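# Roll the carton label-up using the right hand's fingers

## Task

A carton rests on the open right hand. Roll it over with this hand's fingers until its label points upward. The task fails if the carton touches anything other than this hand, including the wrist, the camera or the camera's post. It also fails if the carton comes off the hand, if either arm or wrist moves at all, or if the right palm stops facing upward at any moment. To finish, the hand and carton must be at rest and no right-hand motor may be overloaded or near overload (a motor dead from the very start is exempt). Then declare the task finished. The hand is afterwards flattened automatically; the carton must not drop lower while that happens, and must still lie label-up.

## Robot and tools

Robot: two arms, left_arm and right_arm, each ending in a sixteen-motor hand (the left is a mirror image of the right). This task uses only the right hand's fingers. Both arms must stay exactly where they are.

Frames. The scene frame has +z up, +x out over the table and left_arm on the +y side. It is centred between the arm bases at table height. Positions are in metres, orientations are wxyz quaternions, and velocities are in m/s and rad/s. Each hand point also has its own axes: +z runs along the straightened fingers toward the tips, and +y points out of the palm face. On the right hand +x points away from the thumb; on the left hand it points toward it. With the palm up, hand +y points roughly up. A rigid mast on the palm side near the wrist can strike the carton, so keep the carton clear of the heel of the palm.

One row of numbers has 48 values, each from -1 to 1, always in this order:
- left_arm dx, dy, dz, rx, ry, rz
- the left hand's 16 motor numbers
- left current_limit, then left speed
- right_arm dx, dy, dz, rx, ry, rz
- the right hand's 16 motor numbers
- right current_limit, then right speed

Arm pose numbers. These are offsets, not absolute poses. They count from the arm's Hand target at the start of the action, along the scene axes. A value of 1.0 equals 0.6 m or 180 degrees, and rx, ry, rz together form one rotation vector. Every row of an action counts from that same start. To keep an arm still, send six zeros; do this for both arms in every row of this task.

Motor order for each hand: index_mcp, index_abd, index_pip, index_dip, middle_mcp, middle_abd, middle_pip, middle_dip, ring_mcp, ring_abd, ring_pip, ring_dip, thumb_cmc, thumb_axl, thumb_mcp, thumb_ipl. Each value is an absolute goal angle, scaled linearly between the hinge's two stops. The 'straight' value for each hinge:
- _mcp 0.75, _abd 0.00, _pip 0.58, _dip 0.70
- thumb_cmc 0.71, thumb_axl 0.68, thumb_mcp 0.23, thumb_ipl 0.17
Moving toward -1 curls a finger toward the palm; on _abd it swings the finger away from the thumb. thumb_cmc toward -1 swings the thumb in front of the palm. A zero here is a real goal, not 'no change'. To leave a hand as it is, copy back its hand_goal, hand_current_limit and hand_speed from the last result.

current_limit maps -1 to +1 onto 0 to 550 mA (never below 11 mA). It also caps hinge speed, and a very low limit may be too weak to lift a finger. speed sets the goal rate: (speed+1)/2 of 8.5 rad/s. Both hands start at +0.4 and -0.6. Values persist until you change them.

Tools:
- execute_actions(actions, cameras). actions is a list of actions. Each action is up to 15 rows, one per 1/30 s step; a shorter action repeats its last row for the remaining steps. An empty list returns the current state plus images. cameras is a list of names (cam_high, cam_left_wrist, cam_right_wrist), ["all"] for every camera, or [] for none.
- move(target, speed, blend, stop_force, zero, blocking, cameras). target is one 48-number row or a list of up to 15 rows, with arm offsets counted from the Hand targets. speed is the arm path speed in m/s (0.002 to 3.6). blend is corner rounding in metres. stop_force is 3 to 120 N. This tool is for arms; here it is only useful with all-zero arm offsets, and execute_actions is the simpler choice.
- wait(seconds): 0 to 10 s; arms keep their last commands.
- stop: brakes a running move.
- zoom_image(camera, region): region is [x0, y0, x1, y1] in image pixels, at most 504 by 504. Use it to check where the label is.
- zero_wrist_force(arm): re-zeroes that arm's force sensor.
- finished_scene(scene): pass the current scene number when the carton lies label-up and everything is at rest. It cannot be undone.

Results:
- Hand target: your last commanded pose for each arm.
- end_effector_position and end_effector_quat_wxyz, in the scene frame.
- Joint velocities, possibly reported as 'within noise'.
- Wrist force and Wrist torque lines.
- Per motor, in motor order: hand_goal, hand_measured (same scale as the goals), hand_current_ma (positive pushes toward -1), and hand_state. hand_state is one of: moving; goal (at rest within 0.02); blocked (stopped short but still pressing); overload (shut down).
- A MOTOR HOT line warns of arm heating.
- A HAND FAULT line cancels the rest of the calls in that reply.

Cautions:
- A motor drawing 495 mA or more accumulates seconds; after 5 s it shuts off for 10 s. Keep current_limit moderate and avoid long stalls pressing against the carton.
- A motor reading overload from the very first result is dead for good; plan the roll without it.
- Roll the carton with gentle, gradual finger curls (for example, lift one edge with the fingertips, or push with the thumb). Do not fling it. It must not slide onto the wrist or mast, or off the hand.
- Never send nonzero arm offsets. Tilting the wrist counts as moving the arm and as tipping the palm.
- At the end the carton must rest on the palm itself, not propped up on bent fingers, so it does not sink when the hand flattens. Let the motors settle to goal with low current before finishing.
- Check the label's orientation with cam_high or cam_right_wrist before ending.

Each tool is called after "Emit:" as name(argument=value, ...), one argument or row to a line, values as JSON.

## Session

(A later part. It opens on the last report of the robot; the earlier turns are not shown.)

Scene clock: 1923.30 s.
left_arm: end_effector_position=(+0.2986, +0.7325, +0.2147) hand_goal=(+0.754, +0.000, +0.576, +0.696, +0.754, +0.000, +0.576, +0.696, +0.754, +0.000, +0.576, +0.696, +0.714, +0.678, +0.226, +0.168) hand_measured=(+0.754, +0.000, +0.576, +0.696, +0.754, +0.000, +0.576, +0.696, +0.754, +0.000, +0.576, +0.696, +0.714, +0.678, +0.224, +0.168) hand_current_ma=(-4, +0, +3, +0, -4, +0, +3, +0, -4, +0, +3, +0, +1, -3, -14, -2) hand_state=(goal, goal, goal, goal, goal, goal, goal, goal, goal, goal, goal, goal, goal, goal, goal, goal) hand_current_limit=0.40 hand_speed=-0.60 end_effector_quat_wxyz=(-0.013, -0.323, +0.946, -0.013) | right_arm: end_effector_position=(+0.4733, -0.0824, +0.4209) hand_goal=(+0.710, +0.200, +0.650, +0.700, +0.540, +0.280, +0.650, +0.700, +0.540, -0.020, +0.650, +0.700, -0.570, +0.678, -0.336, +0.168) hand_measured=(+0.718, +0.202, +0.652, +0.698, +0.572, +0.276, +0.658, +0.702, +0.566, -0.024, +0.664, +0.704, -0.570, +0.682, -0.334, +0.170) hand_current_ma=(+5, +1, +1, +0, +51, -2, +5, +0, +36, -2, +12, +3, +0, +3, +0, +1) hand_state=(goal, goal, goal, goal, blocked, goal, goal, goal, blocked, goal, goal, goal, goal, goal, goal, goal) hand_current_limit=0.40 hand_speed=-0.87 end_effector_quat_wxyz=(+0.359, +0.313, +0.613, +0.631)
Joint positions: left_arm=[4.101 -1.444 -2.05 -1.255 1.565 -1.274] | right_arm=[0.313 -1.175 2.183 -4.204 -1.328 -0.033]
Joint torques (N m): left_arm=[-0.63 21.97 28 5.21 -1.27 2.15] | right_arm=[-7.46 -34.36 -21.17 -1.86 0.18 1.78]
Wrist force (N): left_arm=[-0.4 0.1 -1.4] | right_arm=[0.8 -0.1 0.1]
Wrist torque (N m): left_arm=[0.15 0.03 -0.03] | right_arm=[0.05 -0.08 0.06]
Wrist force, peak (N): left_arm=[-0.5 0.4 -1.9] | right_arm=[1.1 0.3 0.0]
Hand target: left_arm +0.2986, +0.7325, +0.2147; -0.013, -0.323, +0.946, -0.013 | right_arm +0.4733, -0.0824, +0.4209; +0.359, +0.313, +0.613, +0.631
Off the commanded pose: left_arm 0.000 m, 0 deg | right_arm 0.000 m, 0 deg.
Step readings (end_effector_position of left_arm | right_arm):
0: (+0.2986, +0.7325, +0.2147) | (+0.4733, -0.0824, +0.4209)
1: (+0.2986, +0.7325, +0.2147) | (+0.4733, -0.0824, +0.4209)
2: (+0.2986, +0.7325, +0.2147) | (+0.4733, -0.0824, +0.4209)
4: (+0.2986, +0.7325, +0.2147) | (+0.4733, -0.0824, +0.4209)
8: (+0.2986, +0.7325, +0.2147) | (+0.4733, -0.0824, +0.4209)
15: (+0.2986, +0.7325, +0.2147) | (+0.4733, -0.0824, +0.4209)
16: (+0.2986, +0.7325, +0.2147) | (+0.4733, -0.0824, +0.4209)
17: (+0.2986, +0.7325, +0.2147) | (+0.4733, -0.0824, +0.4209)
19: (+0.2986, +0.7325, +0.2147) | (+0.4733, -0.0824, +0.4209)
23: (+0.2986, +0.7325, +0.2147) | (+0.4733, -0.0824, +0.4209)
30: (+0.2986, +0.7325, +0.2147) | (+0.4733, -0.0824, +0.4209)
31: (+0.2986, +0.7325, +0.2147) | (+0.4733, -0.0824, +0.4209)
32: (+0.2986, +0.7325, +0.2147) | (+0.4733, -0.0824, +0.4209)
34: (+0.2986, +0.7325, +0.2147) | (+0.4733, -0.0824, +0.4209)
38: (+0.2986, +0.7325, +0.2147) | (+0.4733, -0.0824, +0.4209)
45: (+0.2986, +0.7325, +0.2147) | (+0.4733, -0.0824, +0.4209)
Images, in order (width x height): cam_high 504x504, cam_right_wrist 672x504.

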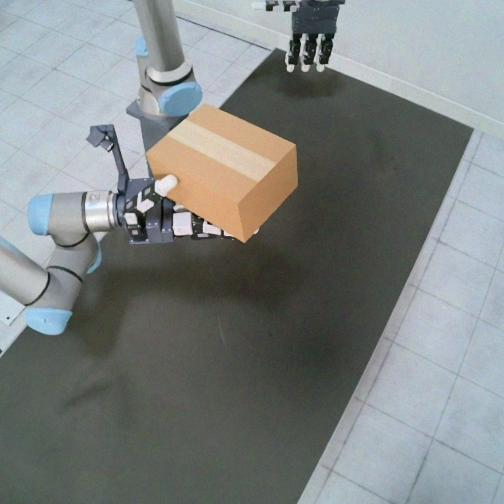

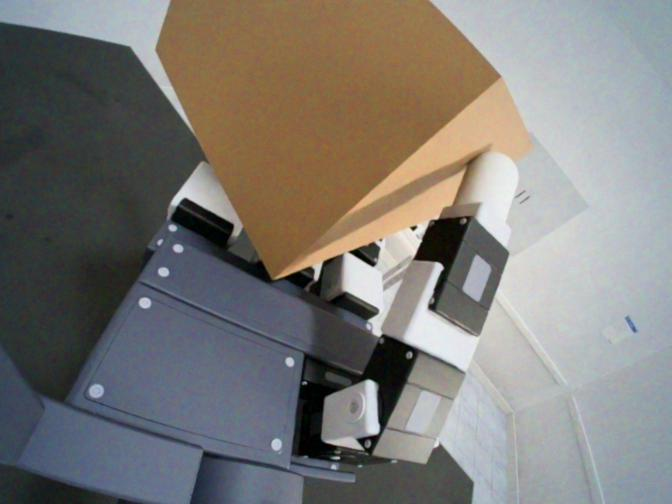

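Emit:
execute_actions(
  actions=[
    [[0,0,0,0,0,0,0.754,0,0.576,0.696,0.754,0,0.576,0.696,0.754,0,0.576,0.696,0.714,0.678,0.226,0.168,0.4,-0.6,0,0,0,0,0,0,0.56,0.2,0.65,0.7,0.54,0.28,0.65,0.7,0.54,-0.02,0.65,0.7,-0.57,0.678,-0.337,0.168,0.4,-0.9]],
    [[0,0,0,0,0,0,0.754,0,0.576,0.696,0.754,0,0.576,0.696,0.754,0,0.576,0.696,0.714,0.678,0.226,0.168,0.4,-0.6,0,0,0,0,0,0,0.56,0.2,0.65,0.7,0.54,0.28,0.65,0.7,0.54,-0.02,0.65,0.7,-0.57,0.678,-0.337,0.168,0.4,-0.9]],
    [[0,0,0,0,0,0,0.754,0,0.576,0.696,0.754,0,0.576,0.696,0.754,0,0.576,0.696,0.714,0.678,0.226,0.168,0.4,-0.6,0,0,0,0,0,0,0.56,0.2,0.65,0.7,0.70,0.28,0.65,0.7,0.54,-0.02,0.65,0.7,-0.57,0.678,-0.337,0.168,0.4,-0.9]],
    [[0,0,0,0,0,0,0.754,0,0.576,0.696,0.754,0,0.576,0.696,0.754,0,0.576,0.696,0.714,0.678,0.226,0.168,0.4,-0.6,0,0,0,0,0,0,0.56,0.2,0.65,0.7,0.71,-0.15,0.65,0.7,0.54,-0.02,0.65,0.7,-0.57,0.678,-0.337,0.168,0.4,-0.87]],
    [[0,0,0,0,0,0,0.754,0,0.576,0.696,0.754,0,0.576,0.696,0.754,0,0.576,0.696,0.714,0.678,0.226,0.168,0.4,-0.6,0,0,0,0,0,0,0.56,0.2,0.65,0.7,0.71,-0.15,0.65,0.7,0.54,-0.02,0.65,0.7,-0.57,0.678,-0.337,0.168,0.4,-0.87]],
    [[0,0,0,0,0,0,0.754,0,0.576,0.696,0.754,0,0.576,0.696,0.754,0,0.576,0.696,0.714,0.678,0.226,0.168,0.4,-0.6,0,0,0,0,0,0,0.56,0.2,0.65,0.7,0.54,-0.15,0.65,0.7,0.54,-0.02,0.65,0.7,-0.57,0.678,-0.337,0.168,0.4,-0.9]],
  ],
  cameras=["cam_high","cam_right_wrist"],
)

Emit:
zoom_image(
  camera="cam_high",
  region=[80, 80, 290, 270],
)

Scene clock: 1949.33 s.
left_arm: end_effector_position=(+0.2986, +0.7325, +0.2147) hand_goal=(+0.754, +0.000, +0.576, +0.696, +0.754, +0.000, +0.576, +0.696, +0.754, +0.000, +0.576, +0.696, +0.714, +0.678, +0.226, +0.168) hand_measured=(+0.754, +0.000, +0.576, +0.696, +0.754, +0.000, +0.576, +0.696, +0.754, +0.000, +0.576, +0.696, +0.714, +0.678, +0.224, +0.168) hand_current_ma=(-4, +0, +3, +0, -4, +0, +3, +0, -4, +0, +3, +0, +1, -3, -14, -2) hand_state=(goal, goal, goal, goal, goal, goal, goal, goal, goal, goal, goal, goal, goal, goal, goal, goal) hand_current_limit=0.40 hand_speed=-0.60 end_effector_quat_wxyz=(-0.013, -0.323, +0.946, -0.013) | right_arm: end_effector_position=(+0.4733, -0.0824, +0.4209) hand_goal=(+0.560, +0.200, +0.650, +0.700, +0.540, -0.150, +0.650, +0.700, +0.540, -0.020, +0.650, +0.700, -0.570, +0.678, -0.336, +0.168) hand_measured=(+0.582, +0.202, +0.652, +0.698, +0.572, -0.148, +0.658, +0.702, +0.566, -0.024, +0.664, +0.704, -0.568, +0.682, -0.336, +0.170) hand_current_ma=(+30, +1, +1, +0, +50, +1, +5, +0, +36, -2, +12, +3, +0, +3, +0, +1) hand_state=(blocked, goal, goal, goal, blocked, goal, goal, goal, blocked, goal, goal, goal, goal, goal, goal, goal) hand_current_limit=0.40 hand_speed=-0.90 end_effector_quat_wxyz=(+0.359, +0.313, +0.613, +0.631)
Joint positions: left_arm=[4.101 -1.444 -2.05 -1.255 1.565 -1.274] | right_arm=[0.313 -1.175 2.183 -4.204 -1.328 -0.033]
Joint torques (N m): left_arm=[-1.2 21.55 27.33 5.1 -1.15 2.12] | right_arm=[-8.07 -34.12 -21.38 -1.35 -0.24 1.64]
Wrist force (N): left_arm=[-0.4 0.1 -1.5] | right_arm=[0.6 0.0 0.2]
Wrist torque (N m): left_arm=[0.15 0.03 -0.04] | right_arm=[0.05 -0.06 0.03]
Wrist force, peak (N): left_arm=[-0.5 0.2 -1.9] | right_arm=[1.0 0.0 0.4]
Hand target: left_arm +0.2986, +0.7325, +0.2147; -0.013, -0.323, +0.946, -0.013 | right_arm +0.4733, -0.0824, +0.4209; +0.359, +0.313, +0.613, +0.631
Off the commanded pose: left_arm 0.000 m, 0 deg | right_arm 0.000 m, 0 deg.
Step readings (end_effector_position of left_arm | right_arm):
0: (+0.2986, +0.7325, +0.2147) | (+0.4733, -0.0824, +0.4209)
1: (+0.2986, +0.7325, +0.2147) | (+0.4733, -0.0824, +0.4209)
2: (+0.2986, +0.7325, +0.2147) | (+0.4733, -0.0824, +0.4209)
4: (+0.2986, +0.7325, +0.2147) | (+0.4733, -0.0824, +0.4209)
8: (+0.2986, +0.7325, +0.2147) | (+0.4733, -0.0824, +0.4209)
15: (+0.2986, +0.7325, +0.2147) | (+0.4733, -0.0824, +0.4209)
16: (+0.2986, +0.7325, +0.2147) | (+0.4733, -0.0824, +0.4209)
17: (+0.2986, +0.7325, +0.2147) | (+0.4733, -0.0824, +0.4209)
19: (+0.2986, +0.7325, +0.2147) | (+0.4733, -0.0824, +0.4209)
23: (+0.2986, +0.7325, +0.2147) | (+0.4733, -0.0824, +0.4209)
30: (+0.2986, +0.7325, +0.2147) | (+0.4733, -0.0824, +0.4209)
31: (+0.2986, +0.7325, +0.2147) | (+0.4733, -0.0824, +0.4209)
32: (+0.2986, +0.7325, +0.2147) | (+0.4733, -0.0824, +0.4209)
34: (+0.2986, +0.7325, +0.2147) | (+0.4733, -0.0824, +0.4209)
38: (+0.2986, +0.7325, +0.2147) | (+0.4733, -0.0824, +0.4209)
45: (+0.2986, +0.7325, +0.2147) | (+0.4733, -0.0824, +0.4209)
46: (+0.2986, +0.7325, +0.2147) | (+0.4733, -0.0824, +0.4209)
47: (+0.2986, +0.7325, +0.2147) | (+0.4733, -0.0824, +0.4209)
49: (+0.2986, +0.7325, +0.2147) | (+0.4733, -0.0824, +0.4209)
53: (+0.2986, +0.7325, +0.2147) | (+0.4733, -0.0824, +0.4209)
60: (+0.2986, +0.7325, +0.2147) | (+0.4733, -0.0824, +0.4209)
61: (+0.2986, +0.7325, +0.2147) | (+0.4733, -0.0824, +0.4209)
62: (+0.2986, +0.7325, +0.2147) | (+0.4733, -0.0824, +0.4209)
64: (+0.2986, +0.7325, +0.2147) | (+0.4733, -0.0824, +0.4209)
68: (+0.2986, +0.7325, +0.2147) | (+0.4733, -0.0824, +0.4209)
75: (+0.2986, +0.7325, +0.2147) | (+0.4733, -0.0824, +0.4209)
76: (+0.2986, +0.7325, +0.2147) | (+0.4733, -0.0824, +0.4209)
77: (+0.2986, +0.7325, +0.2147) | (+0.4733, -0.0824, +0.4209)
79: (+0.2986, +0.7325, +0.2147) | (+0.4733, -0.0824, +0.4209)
83: (+0.2986, +0.7325, +0.2147) | (+0.4733, -0.0824, +0.4209)
90: (+0.2986, +0.7325, +0.2147) | (+0.4733, -0.0824, +0.4209)
Images, in order (width x height): cam_high 504x504, cam_right_wrist 672x504.

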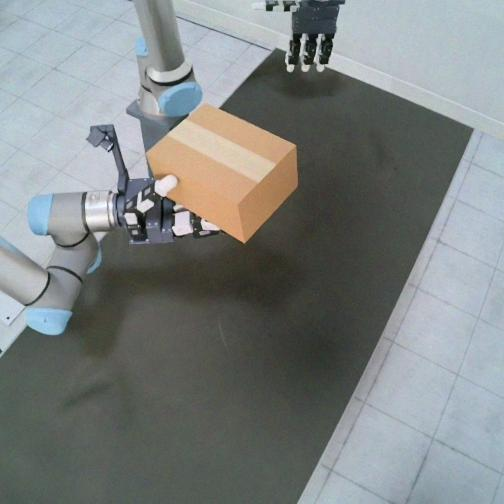

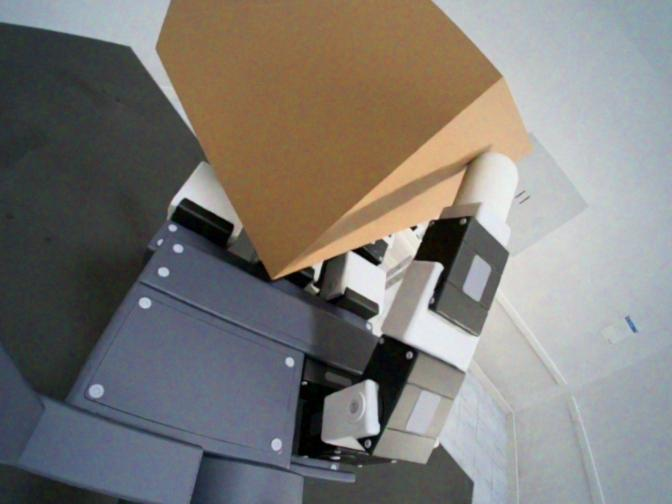

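Scaled by 2.400.

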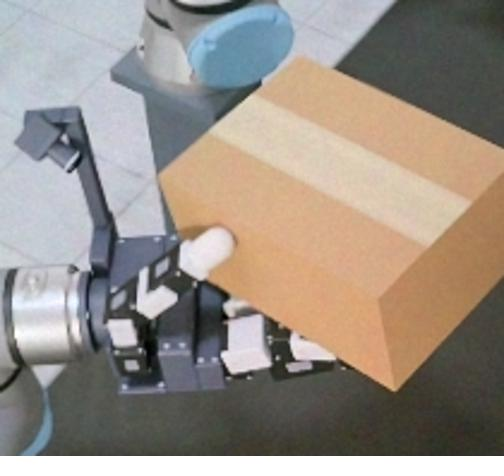

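Emit:
execute_actions(
  actions=[
    [[0,0,0,0,0,0,0.754,0,0.576,0.696,0.754,0,0.576,0.696,0.754,0,0.576,0.696,0.714,0.678,0.226,0.168,0.4,-0.6,0,0,0,0,0,0,0.56,0.2,0.65,0.7,0.54,-0.15,0.65,0.7,0.54,-0.02,0.65,0.7,-0.5,0.678,-0.1,0.168,0.4,-0.9]],
    [[0,0,0,0,0,0,0.754,0,0.576,0.696,0.754,0,0.576,0.696,0.754,0,0.576,0.696,0.714,0.678,0.226,0.168,0.4,-0.6,0,0,0,0,0,0,0.56,0.2,0.65,0.7,0.54,-0.15,0.65,0.7,0.54,-0.02,0.65,0.7,-0.5,0.678,0.226,0.168,0.4,-0.88]],
    [[0,0,0,0,0,0,0.754,0,0.576,0.696,0.754,0,0.576,0.696,0.754,0,0.576,0.696,0.714,0.678,0.226,0.168,0.4,-0.6,0,0,0,0,0,0,0.60,0.2,0.5,0.63,0.59,-0.15,0.5,0.63,0.59,-0.02,0.5,0.63,-0.5,0.678,0.226,0.168,0.4,-0.9]],
    [[0,0,0,0,0,0,0.754,0,0.576,0.696,0.754,0,0.576,0.696,0.754,0,0.576,0.696,0.714,0.678,0.226,0.168,0.4,-0.6,0,0,0,0,0,0,0.63,0.2,0.42,0.59,0.62,-0.15,0.42,0.59,0.62,-0.02,0.42,0.59,-0.5,0.678,0.226,0.168,0.4,-0.9]],
    [[0,0,0,0,0,0,0.754,0,0.576,0.696,0.754,0,0.576,0.696,0.754,0,0.576,0.696,0.714,0.678,0.226,0.168,0.4,-0.6,0,0,0,0,0,0,0.66,0.2,0.35,0.55,0.65,-0.15,0.35,0.55,0.65,-0.02,0.35,0.55,-0.5,0.678,0.226,0.168,0.4,-0.9]],
  ],
  cameras=["cam_high","cam_right_wrist"],
)

Emit:
zoom_image(
  camera="cam_high",
  region=[80, 80, 290, 270],
)

Scene clock: 1978.97 s.
left_arm: end_effector_position=(+0.2986, +0.7325, +0.2147) hand_goal=(+0.754, +0.000, +0.576, +0.696, +0.754, +0.000, +0.576, +0.696, +0.754, +0.000, +0.576, +0.696, +0.714, +0.678, +0.226, +0.168) hand_measured=(+0.754, +0.000, +0.576, +0.696, +0.754, +0.000, +0.576, +0.696, +0.754, +0.000, +0.576, +0.696, +0.714, +0.678, +0.224, +0.168) hand_current_ma=(-4, +0, +3, +0, -4, +0, +3, +0, -4, +0, +3, +0, +1, -3, -14, -2) hand_state=(goal, goal, goal, goal, goal, goal, goal, goal, goal, goal, goal, goal, goal, goal, goal, goal) hand_current_limit=0.40 hand_speed=-0.60 end_effector_quat_wxyz=(-0.013, -0.323, +0.946, -0.013) | right_arm: end_effector_position=(+0.4733, -0.0824, +0.4209) hand_goal=(+0.660, +0.200, +0.350, +0.550, +0.650, -0.150, +0.350, +0.550, +0.650, -0.020, +0.350, +0.550, -0.500, +0.678, +0.226, +0.168) hand_measured=(+0.674, +0.202, +0.366, +0.558, +0.662, -0.150, +0.368, +0.558, +0.660, -0.024, +0.364, +0.556, -0.502, +0.680, +0.224, +0.170) hand_current_ma=(+15, +1, +16, +6, +13, +0, +18, +6, +9, -1, +13, +4, -1, +1, -1, +1) hand_state=(goal, goal, goal, goal, goal, goal, goal, goal, goal, goal, goal, goal, goal, goal, goal, goal) hand_current_limit=0.40 hand_speed=-0.90 end_effector_quat_wxyz=(+0.359, +0.313, +0.613, +0.631)
Joint positions: left_arm=[4.101 -1.444 -2.05 -1.255 1.565 -1.274] | right_arm=[0.313 -1.175 2.183 -4.204 -1.328 -0.033]
Joint torques (N m): left_arm=[-0.36 21.55 28.63 5.09 -1.04 2.25] | right_arm=[-8.2 -32.82 -22.99 -0.68 -0.48 1.54]
Wrist force (N): left_arm=[-0.6 0.0 -1.5] | right_arm=[0.5 0.2 0.1]
Wrist torque (N m): left_arm=[0.14 0.05 -0.05] | right_arm=[0.04 -0.05 0.03]
Wrist force, peak (N): left_arm=[-0.3 0.1 -1.9] | right_arm=[1.0 -0.3 0.2]
Hand target: left_arm +0.2986, +0.7325, +0.2147; -0.013, -0.323, +0.946, -0.013 | right_arm +0.4733, -0.0824, +0.4209; +0.359, +0.313, +0.613, +0.631
Off the commanded pose: left_arm 0.000 m, 0 deg | right_arm 0.000 m, 0 deg.
Step readings (end_effector_position of left_arm | right_arm):
0: (+0.2986, +0.7325, +0.2147) | (+0.4733, -0.0824, +0.4209)
1: (+0.2986, +0.7325, +0.2147) | (+0.4733, -0.0824, +0.4209)
2: (+0.2986, +0.7325, +0.2147) | (+0.4733, -0.0824, +0.4209)
4: (+0.2986, +0.7325, +0.2147) | (+0.4733, -0.0824, +0.4209)
8: (+0.2986, +0.7325, +0.2147) | (+0.4733, -0.0824, +0.4209)
15: (+0.2986, +0.7325, +0.2147) | (+0.4733, -0.0824, +0.4209)
16: (+0.2986, +0.7325, +0.2147) | (+0.4733, -0.0824, +0.4209)
17: (+0.2986, +0.7325, +0.2147) | (+0.4733, -0.0824, +0.4209)
19: (+0.2986, +0.7325, +0.2147) | (+0.4733, -0.0824, +0.4209)
23: (+0.2986, +0.7325, +0.2147) | (+0.4733, -0.0824, +0.4209)
30: (+0.2986, +0.7325, +0.2147) | (+0.4733, -0.0824, +0.4209)
31: (+0.2986, +0.7325, +0.2147) | (+0.4733, -0.0824, +0.4209)
32: (+0.2986, +0.7325, +0.2147) | (+0.4733, -0.0824, +0.4209)
34: (+0.2986, +0.7325, +0.2147) | (+0.4733, -0.0824, +0.4209)
38: (+0.2986, +0.7325, +0.2147) | (+0.4733, -0.0824, +0.4209)
45: (+0.2986, +0.7325, +0.2147) | (+0.4733, -0.0824, +0.4209)
46: (+0.2986, +0.7325, +0.2147) | (+0.4733, -0.0824, +0.4209)
47: (+0.2986, +0.7325, +0.2147) | (+0.4733, -0.0824, +0.4209)
49: (+0.2986, +0.7325, +0.2147) | (+0.4733, -0.0824, +0.4209)
53: (+0.2986, +0.7325, +0.2147) | (+0.4733, -0.0824, +0.4209)
60: (+0.2986, +0.7325, +0.2147) | (+0.4733, -0.0824, +0.4209)
61: (+0.2986, +0.7325, +0.2147) | (+0.4733, -0.0824, +0.4209)
62: (+0.2986, +0.7325, +0.2147) | (+0.4733, -0.0824, +0.4209)
64: (+0.2986, +0.7325, +0.2147) | (+0.4733, -0.0824, +0.4209)
68: (+0.2986, +0.7325, +0.2147) | (+0.4733, -0.0824, +0.4209)
75: (+0.2986, +0.7325, +0.2147) | (+0.4733, -0.0824, +0.4209)
Images, in order (width x height): cam_high 504x504, cam_right_wrist 672x504.

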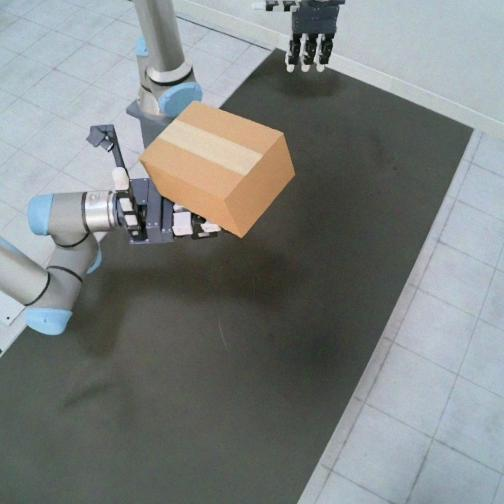

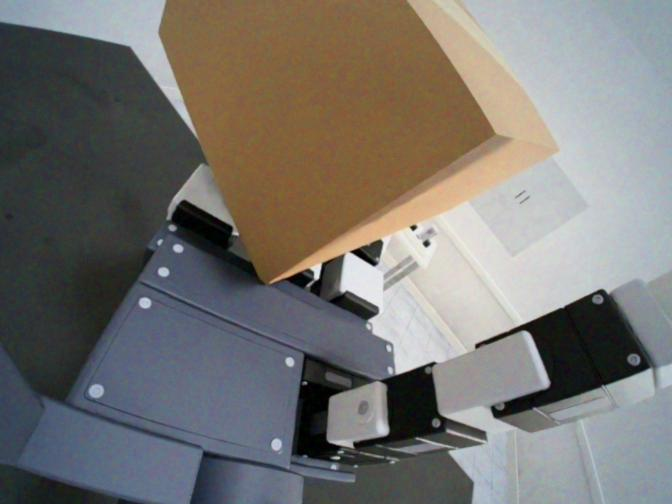

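Scaled by 2.400.

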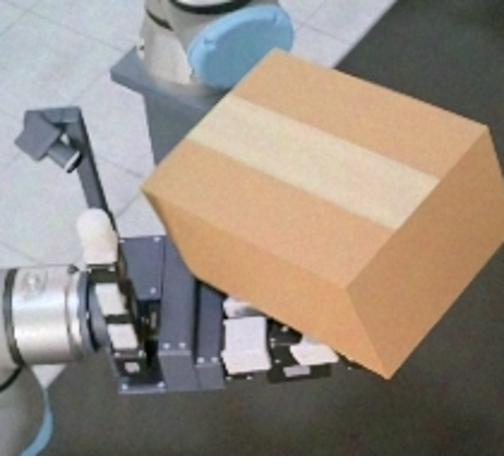

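Emit:
execute_actions(
  actions=[
    [[0,0,0,0,0,0,0.754,0,0.576,0.696,0.754,0,0.576,0.696,0.754,0,0.576,0.696,0.714,0.678,0.226,0.168,0.4,-0.6,0,0,0,0,0,0,0.73,0.2,0.28,0.46,0.72,-0.15,0.28,0.46,0.72,-0.02,0.28,0.46,-0.5,0.678,0.226,0.168,0.4,-0.92]],
    [[0,0,0,0,0,0,0.754,0,0.576,0.696,0.754,0,0.576,0.696,0.754,0,0.576,0.696,0.714,0.678,0.226,0.168,0.4,-0.6,0,0,0,0,0,0,0.79,0.2,0.21,0.38,0.78,-0.15,0.21,0.38,0.78,-0.02,0.21,0.38,-0.5,0.678,0.226,0.168,0.4,-0.92]],
    [[0,0,0,0,0,0,0.754,0,0.576,0.696,0.754,0,0.576,0.696,0.754,0,0.576,0.696,0.714,0.678,0.226,0.168,0.4,-0.6,0,0,0,0,0,0,0.85,0.2,0.14,0.29,0.84,-0.15,0.14,0.29,0.84,-0.02,0.14,0.29,-0.5,0.678,0.226,0.168,0.4,-0.92]],
  ],
  cameras=["cam_high","cam_right_wrist"],
)

Emit:
zoom_image(
  camera="cam_high",
  region=[80, 80, 290, 270],
)

Scene clock: 1991.90 s.
left_arm: end_effector_position=(+0.2986, +0.7325, +0.2147) hand_goal=(+0.754, +0.000, +0.576, +0.696, +0.754, +0.000, +0.576, +0.696, +0.754, +0.000, +0.576, +0.696, +0.714, +0.678, +0.226, +0.168) hand_measured=(+0.754, +0.000, +0.576, +0.696, +0.754, +0.000, +0.576, +0.696, +0.754, +0.000, +0.576, +0.696, +0.714, +0.678, +0.224, +0.168) hand_current_ma=(-4, +0, +3, +0, -4, +0, +3, +0, -4, +0, +3, +0, +1, -3, -14, -2) hand_state=(goal, goal, goal, goal, goal, goal, goal, goal, goal, goal, goal, goal, goal, goal, goal, goal) hand_current_limit=0.40 hand_speed=-0.60 end_effector_quat_wxyz=(-0.013, -0.323, +0.946, -0.013) | right_arm: end_effector_position=(+0.4733, -0.0824, +0.4209) hand_goal=(+0.850, +0.200, +0.140, +0.290, +0.840, -0.150, +0.140, +0.290, +0.840, -0.020, +0.140, +0.290, -0.500, +0.678, +0.226, +0.168) hand_measured=(+0.864, +0.202, +0.156, +0.298, +0.852, -0.150, +0.160, +0.300, +0.850, -0.024, +0.154, +0.298, -0.502, +0.680, +0.224, +0.170) hand_current_ma=(+13, +1, +16, +6, +13, +0, +22, +8, +9, -1, +14, +5, -1, +1, -1, +1) hand_state=(goal, goal, goal, goal, goal, goal, goal, goal, goal, goal, goal, goal, goal, goal, goal, goal) hand_current_limit=0.40 hand_speed=-0.92 end_effector_quat_wxyz=(+0.359, +0.313, +0.613, +0.631)
Joint positions: left_arm=[4.101 -1.444 -2.05 -1.255 1.565 -1.274] | right_arm=[0.313 -1.175 2.183 -4.204 -1.328 -0.033]
Joint torques (N m): left_arm=[-0.71 22.51 27.88 5.2 -1.06 2.17] | right_arm=[-8.28 -33.36 -22.33 -0.76 -0.53 1.4]
Wrist force (N): left_arm=[-0.3 0.2 -1.5] | right_arm=[0.6 0.1 0.3]
Wrist torque (N m): left_arm=[0.16 0.02 -0.04] | right_arm=[0.00 -0.06 0.04]
Wrist force, peak (N): left_arm=[-0.7 0.1 -1.9] | right_arm=[1.1 0.1 0.0]
Hand target: left_arm +0.2986, +0.7325, +0.2147; -0.013, -0.323, +0.946, -0.013 | right_arm +0.4733, -0.0824, +0.4209; +0.359, +0.313, +0.613, +0.631
Off the commanded pose: left_arm 0.000 m, 0 deg | right_arm 0.000 m, 0 deg.
Step readings (end_effector_position of left_arm | right_arm):
0: (+0.2986, +0.7325, +0.2147) | (+0.4733, -0.0824, +0.4209)
1: (+0.2986, +0.7325, +0.2147) | (+0.4733, -0.0824, +0.4209)
2: (+0.2986, +0.7325, +0.2147) | (+0.4733, -0.0824, +0.4209)
4: (+0.2986, +0.7325, +0.2147) | (+0.4733, -0.0824, +0.4209)
8: (+0.2986, +0.7325, +0.2147) | (+0.4733, -0.0824, +0.4209)
15: (+0.2986, +0.7325, +0.2147) | (+0.4733, -0.0824, +0.4209)
16: (+0.2986, +0.7325, +0.2147) | (+0.4733, -0.0824, +0.4209)
17: (+0.2986, +0.7325, +0.2147) | (+0.4733, -0.0824, +0.4209)
19: (+0.2986, +0.7325, +0.2147) | (+0.4733, -0.0824, +0.4209)
23: (+0.2986, +0.7325, +0.2147) | (+0.4733, -0.0824, +0.4209)
30: (+0.2986, +0.7325, +0.2147) | (+0.4733, -0.0824, +0.4209)
31: (+0.2986, +0.7325, +0.2147) | (+0.4733, -0.0824, +0.4209)
32: (+0.2986, +0.7325, +0.2147) | (+0.4733, -0.0824, +0.4209)
34: (+0.2986, +0.7325, +0.2147) | (+0.4733, -0.0824, +0.4209)
38: (+0.2986, +0.7325, +0.2147) | (+0.4733, -0.0824, +0.4209)
45: (+0.2986, +0.7325, +0.2147) | (+0.4733, -0.0824, +0.4209)
Images, in order (width x height): cam_high 504x504, cam_right_wrist 672x504.

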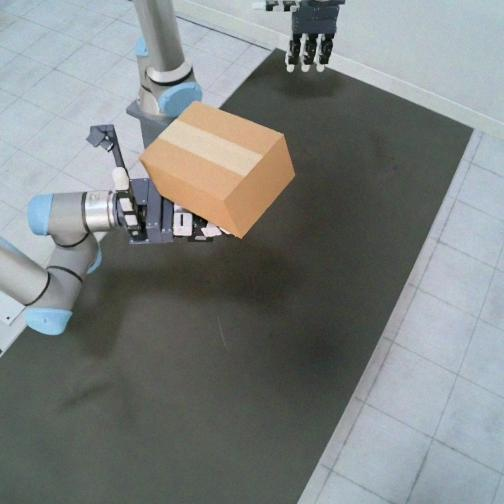

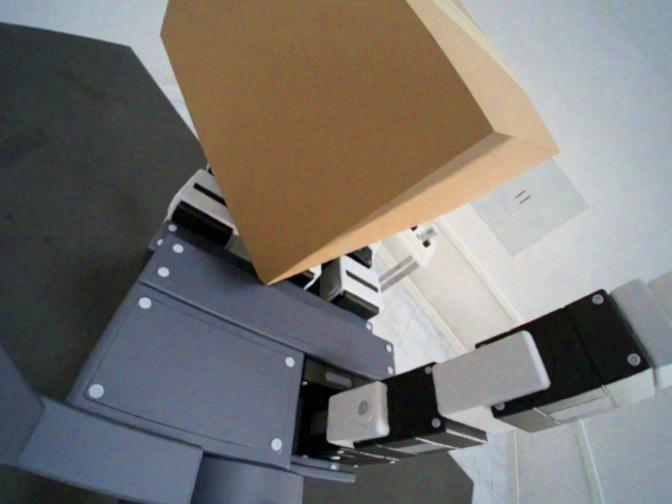

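Scaled by 2.400.

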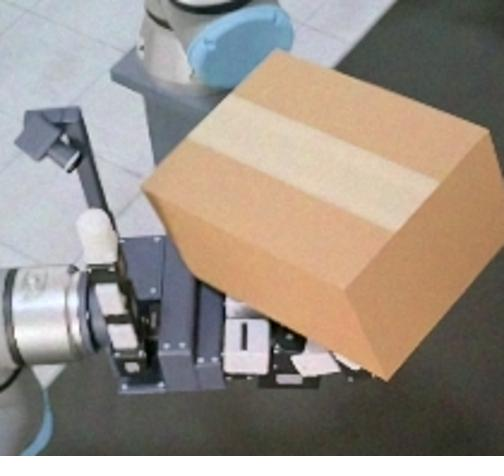

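Emit:
execute_actions(
  actions=[
    [[0,0,0,0,0,0,0.754,0,0.576,0.696,0.754,0,0.576,0.696,0.754,0,0.576,0.696,0.714,0.678,0.226,0.168,0.4,-0.6,0,0,0,0,0,0,1.0,0.2,0.2,0.4,0.84,-0.15,0.14,0.29,0.84,-0.02,0.14,0.29,-0.5,0.678,0.226,0.168,0.4,-0.9]],
    [[0,0,0,0,0,0,0.754,0,0.576,0.696,0.754,0,0.576,0.696,0.754,0,0.576,0.696,0.714,0.678,0.226,0.168,0.4,-0.6,0,0,0,0,0,0,1.0,0.2,0.58,0.7,0.84,-0.15,0.14,0.29,0.84,-0.02,0.14,0.29,-0.5,0.678,0.226,0.168,0.4,-0.84]],
    [[0,0,0,0,0,0,0.754,0,0.576,0.696,0.754,0,0.576,0.696,0.754,0,0.576,0.696,0.714,0.678,0.226,0.168,0.4,-0.6,0,0,0,0,0,0,1.0,0.2,0.6,0.7,0.84,-0.15,0.14,0.29,0.84,-0.02,0.14,0.29,-0.5,0.678,0.226,0.168,0.4,-0.84]],
    [[0,0,0,0,0,0,0.754,0,0.576,0.696,0.754,0,0.576,0.696,0.754,0,0.576,0.696,0.714,0.678,0.226,0.168,0.4,-0.6,0,0,0,0,0,0,0.56,0.2,0.6,0.7,0.84,-0.15,0.14,0.29,0.84,-0.02,0.14,0.29,-0.5,0.678,0.226,0.168,0.4,-0.86]],
  ],
  cameras=["cam_high","cam_right_wrist"],
)

Emit:
zoom_image(
  camera="cam_high",
  region=[80, 80, 290, 270],
)

Scene clock: 2096.17 s.
left_arm: end_effector_position=(+0.2986, +0.7325, +0.2147) hand_goal=(+0.754, +0.000, +0.576, +0.696, +0.754, +0.000, +0.576, +0.696, +0.754, +0.000, +0.576, +0.696, +0.714, +0.678, +0.226, +0.168) hand_measured=(+0.754, +0.000, +0.576, +0.696, +0.754, +0.000, +0.576, +0.696, +0.754, +0.000, +0.576, +0.696, +0.714, +0.678, +0.224, +0.168) hand_current_ma=(-4, +0, +3, +0, -4, +0, +3, +0, -4, +0, +3, +0, +1, -3, -14, -2) hand_state=(goal, goal, goal, goal, goal, goal, goal, goal, goal, goal, goal, goal, goal, goal, goal, goal) hand_current_limit=0.40 hand_speed=-0.60 end_effector_quat_wxyz=(-0.013, -0.323, +0.946, -0.013) | right_arm: end_effector_position=(+0.4733, -0.0824, +0.4209) hand_goal=(+0.560, +0.200, +0.600, +0.700, +0.840, -0.150, +0.140, +0.290, +0.840, -0.020, +0.140, +0.290, -0.500, +0.678, +0.226, +0.168) hand_measured=(+0.588, +0.200, +0.602, +0.698, +0.858, -0.150, +0.156, +0.296, +0.850, -0.024, +0.148, +0.294, -0.502, +0.680, +0.224, +0.170) hand_current_ma=(+42, +0, +0, -1, +22, +0, +17, +4, +9, -1, +5, +1, -1, +1, -1, +1) hand_state=(blocked, goal, goal, goal, goal, goal, goal, goal, goal, goal, goal, goal, goal, goal, goal, goal) hand_current_limit=0.40 hand_speed=-0.86 end_effector_quat_wxyz=(+0.359, +0.313, +0.613, +0.631)
Joint positions: left_arm=[4.101 -1.444 -2.05 -1.255 1.565 -1.274] | right_arm=[0.313 -1.175 2.183 -4.204 -1.328 -0.033]
Joint torques (N m): left_arm=[-1.08 22.25 28.97 5.1 -1.09 2.15] | right_arm=[-6.88 -31.53 -22.39 -2.83 -0.5 0.09]
Wrist force (N): left_arm=[-0.5 0.2 -1.7] | right_arm=[0.9 -0.1 0.2]
Wrist torque (N m): left_arm=[0.16 0.04 -0.05] | right_arm=[-0.01 -0.10 0.08]
Wrist force, peak (N): left_arm=[-0.5 0.3 -2.0] | right_arm=[1.1 0.1 0.5]
Hand target: left_arm +0.2986, +0.7325, +0.2147; -0.013, -0.323, +0.946, -0.013 | right_arm +0.4733, -0.0824, +0.4209; +0.359, +0.313, +0.613, +0.631
Off the commanded pose: left_arm 0.000 m, 0 deg | right_arm 0.000 m, 0 deg.
Step readings (end_effector_position of left_arm | right_arm):
0: (+0.2986, +0.7325, +0.2147) | (+0.4733, -0.0824, +0.4209)
1: (+0.2986, +0.7325, +0.2147) | (+0.4733, -0.0824, +0.4209)
2: (+0.2986, +0.7325, +0.2147) | (+0.4733, -0.0824, +0.4209)
4: (+0.2986, +0.7325, +0.2147) | (+0.4733, -0.0824, +0.4209)
8: (+0.2986, +0.7325, +0.2147) | (+0.4733, -0.0824, +0.4209)
15: (+0.2986, +0.7325, +0.2147) | (+0.4733, -0.0824, +0.4209)
16: (+0.2986, +0.7325, +0.2147) | (+0.4733, -0.0824, +0.4209)
17: (+0.2986, +0.7325, +0.2147) | (+0.4733, -0.0824, +0.4209)
19: (+0.2986, +0.7325, +0.2147) | (+0.4733, -0.0824, +0.4209)
23: (+0.2986, +0.7325, +0.2147) | (+0.4733, -0.0824, +0.4209)
30: (+0.2986, +0.7325, +0.2147) | (+0.4733, -0.0824, +0.4209)
31: (+0.2986, +0.7325, +0.2147) | (+0.4733, -0.0824, +0.4209)
32: (+0.2986, +0.7325, +0.2147) | (+0.4733, -0.0824, +0.4209)
34: (+0.2986, +0.7325, +0.2147) | (+0.4733, -0.0824, +0.4209)
38: (+0.2986, +0.7325, +0.2147) | (+0.4733, -0.0824, +0.4209)
45: (+0.2986, +0.7325, +0.2147) | (+0.4733, -0.0824, +0.4209)
46: (+0.2986, +0.7325, +0.2147) | (+0.4733, -0.0824, +0.4209)
47: (+0.2986, +0.7325, +0.2147) | (+0.4733, -0.0824, +0.4209)
49: (+0.2986, +0.7325, +0.2147) | (+0.4733, -0.0824, +0.4209)
53: (+0.2986, +0.7325, +0.2147) | (+0.4733, -0.0824, +0.4209)
60: (+0.2986, +0.7325, +0.2147) | (+0.4733, -0.0824, +0.4209)
Images, in order (width x height): cam_high 504x504, cam_right_wrist 672x504.

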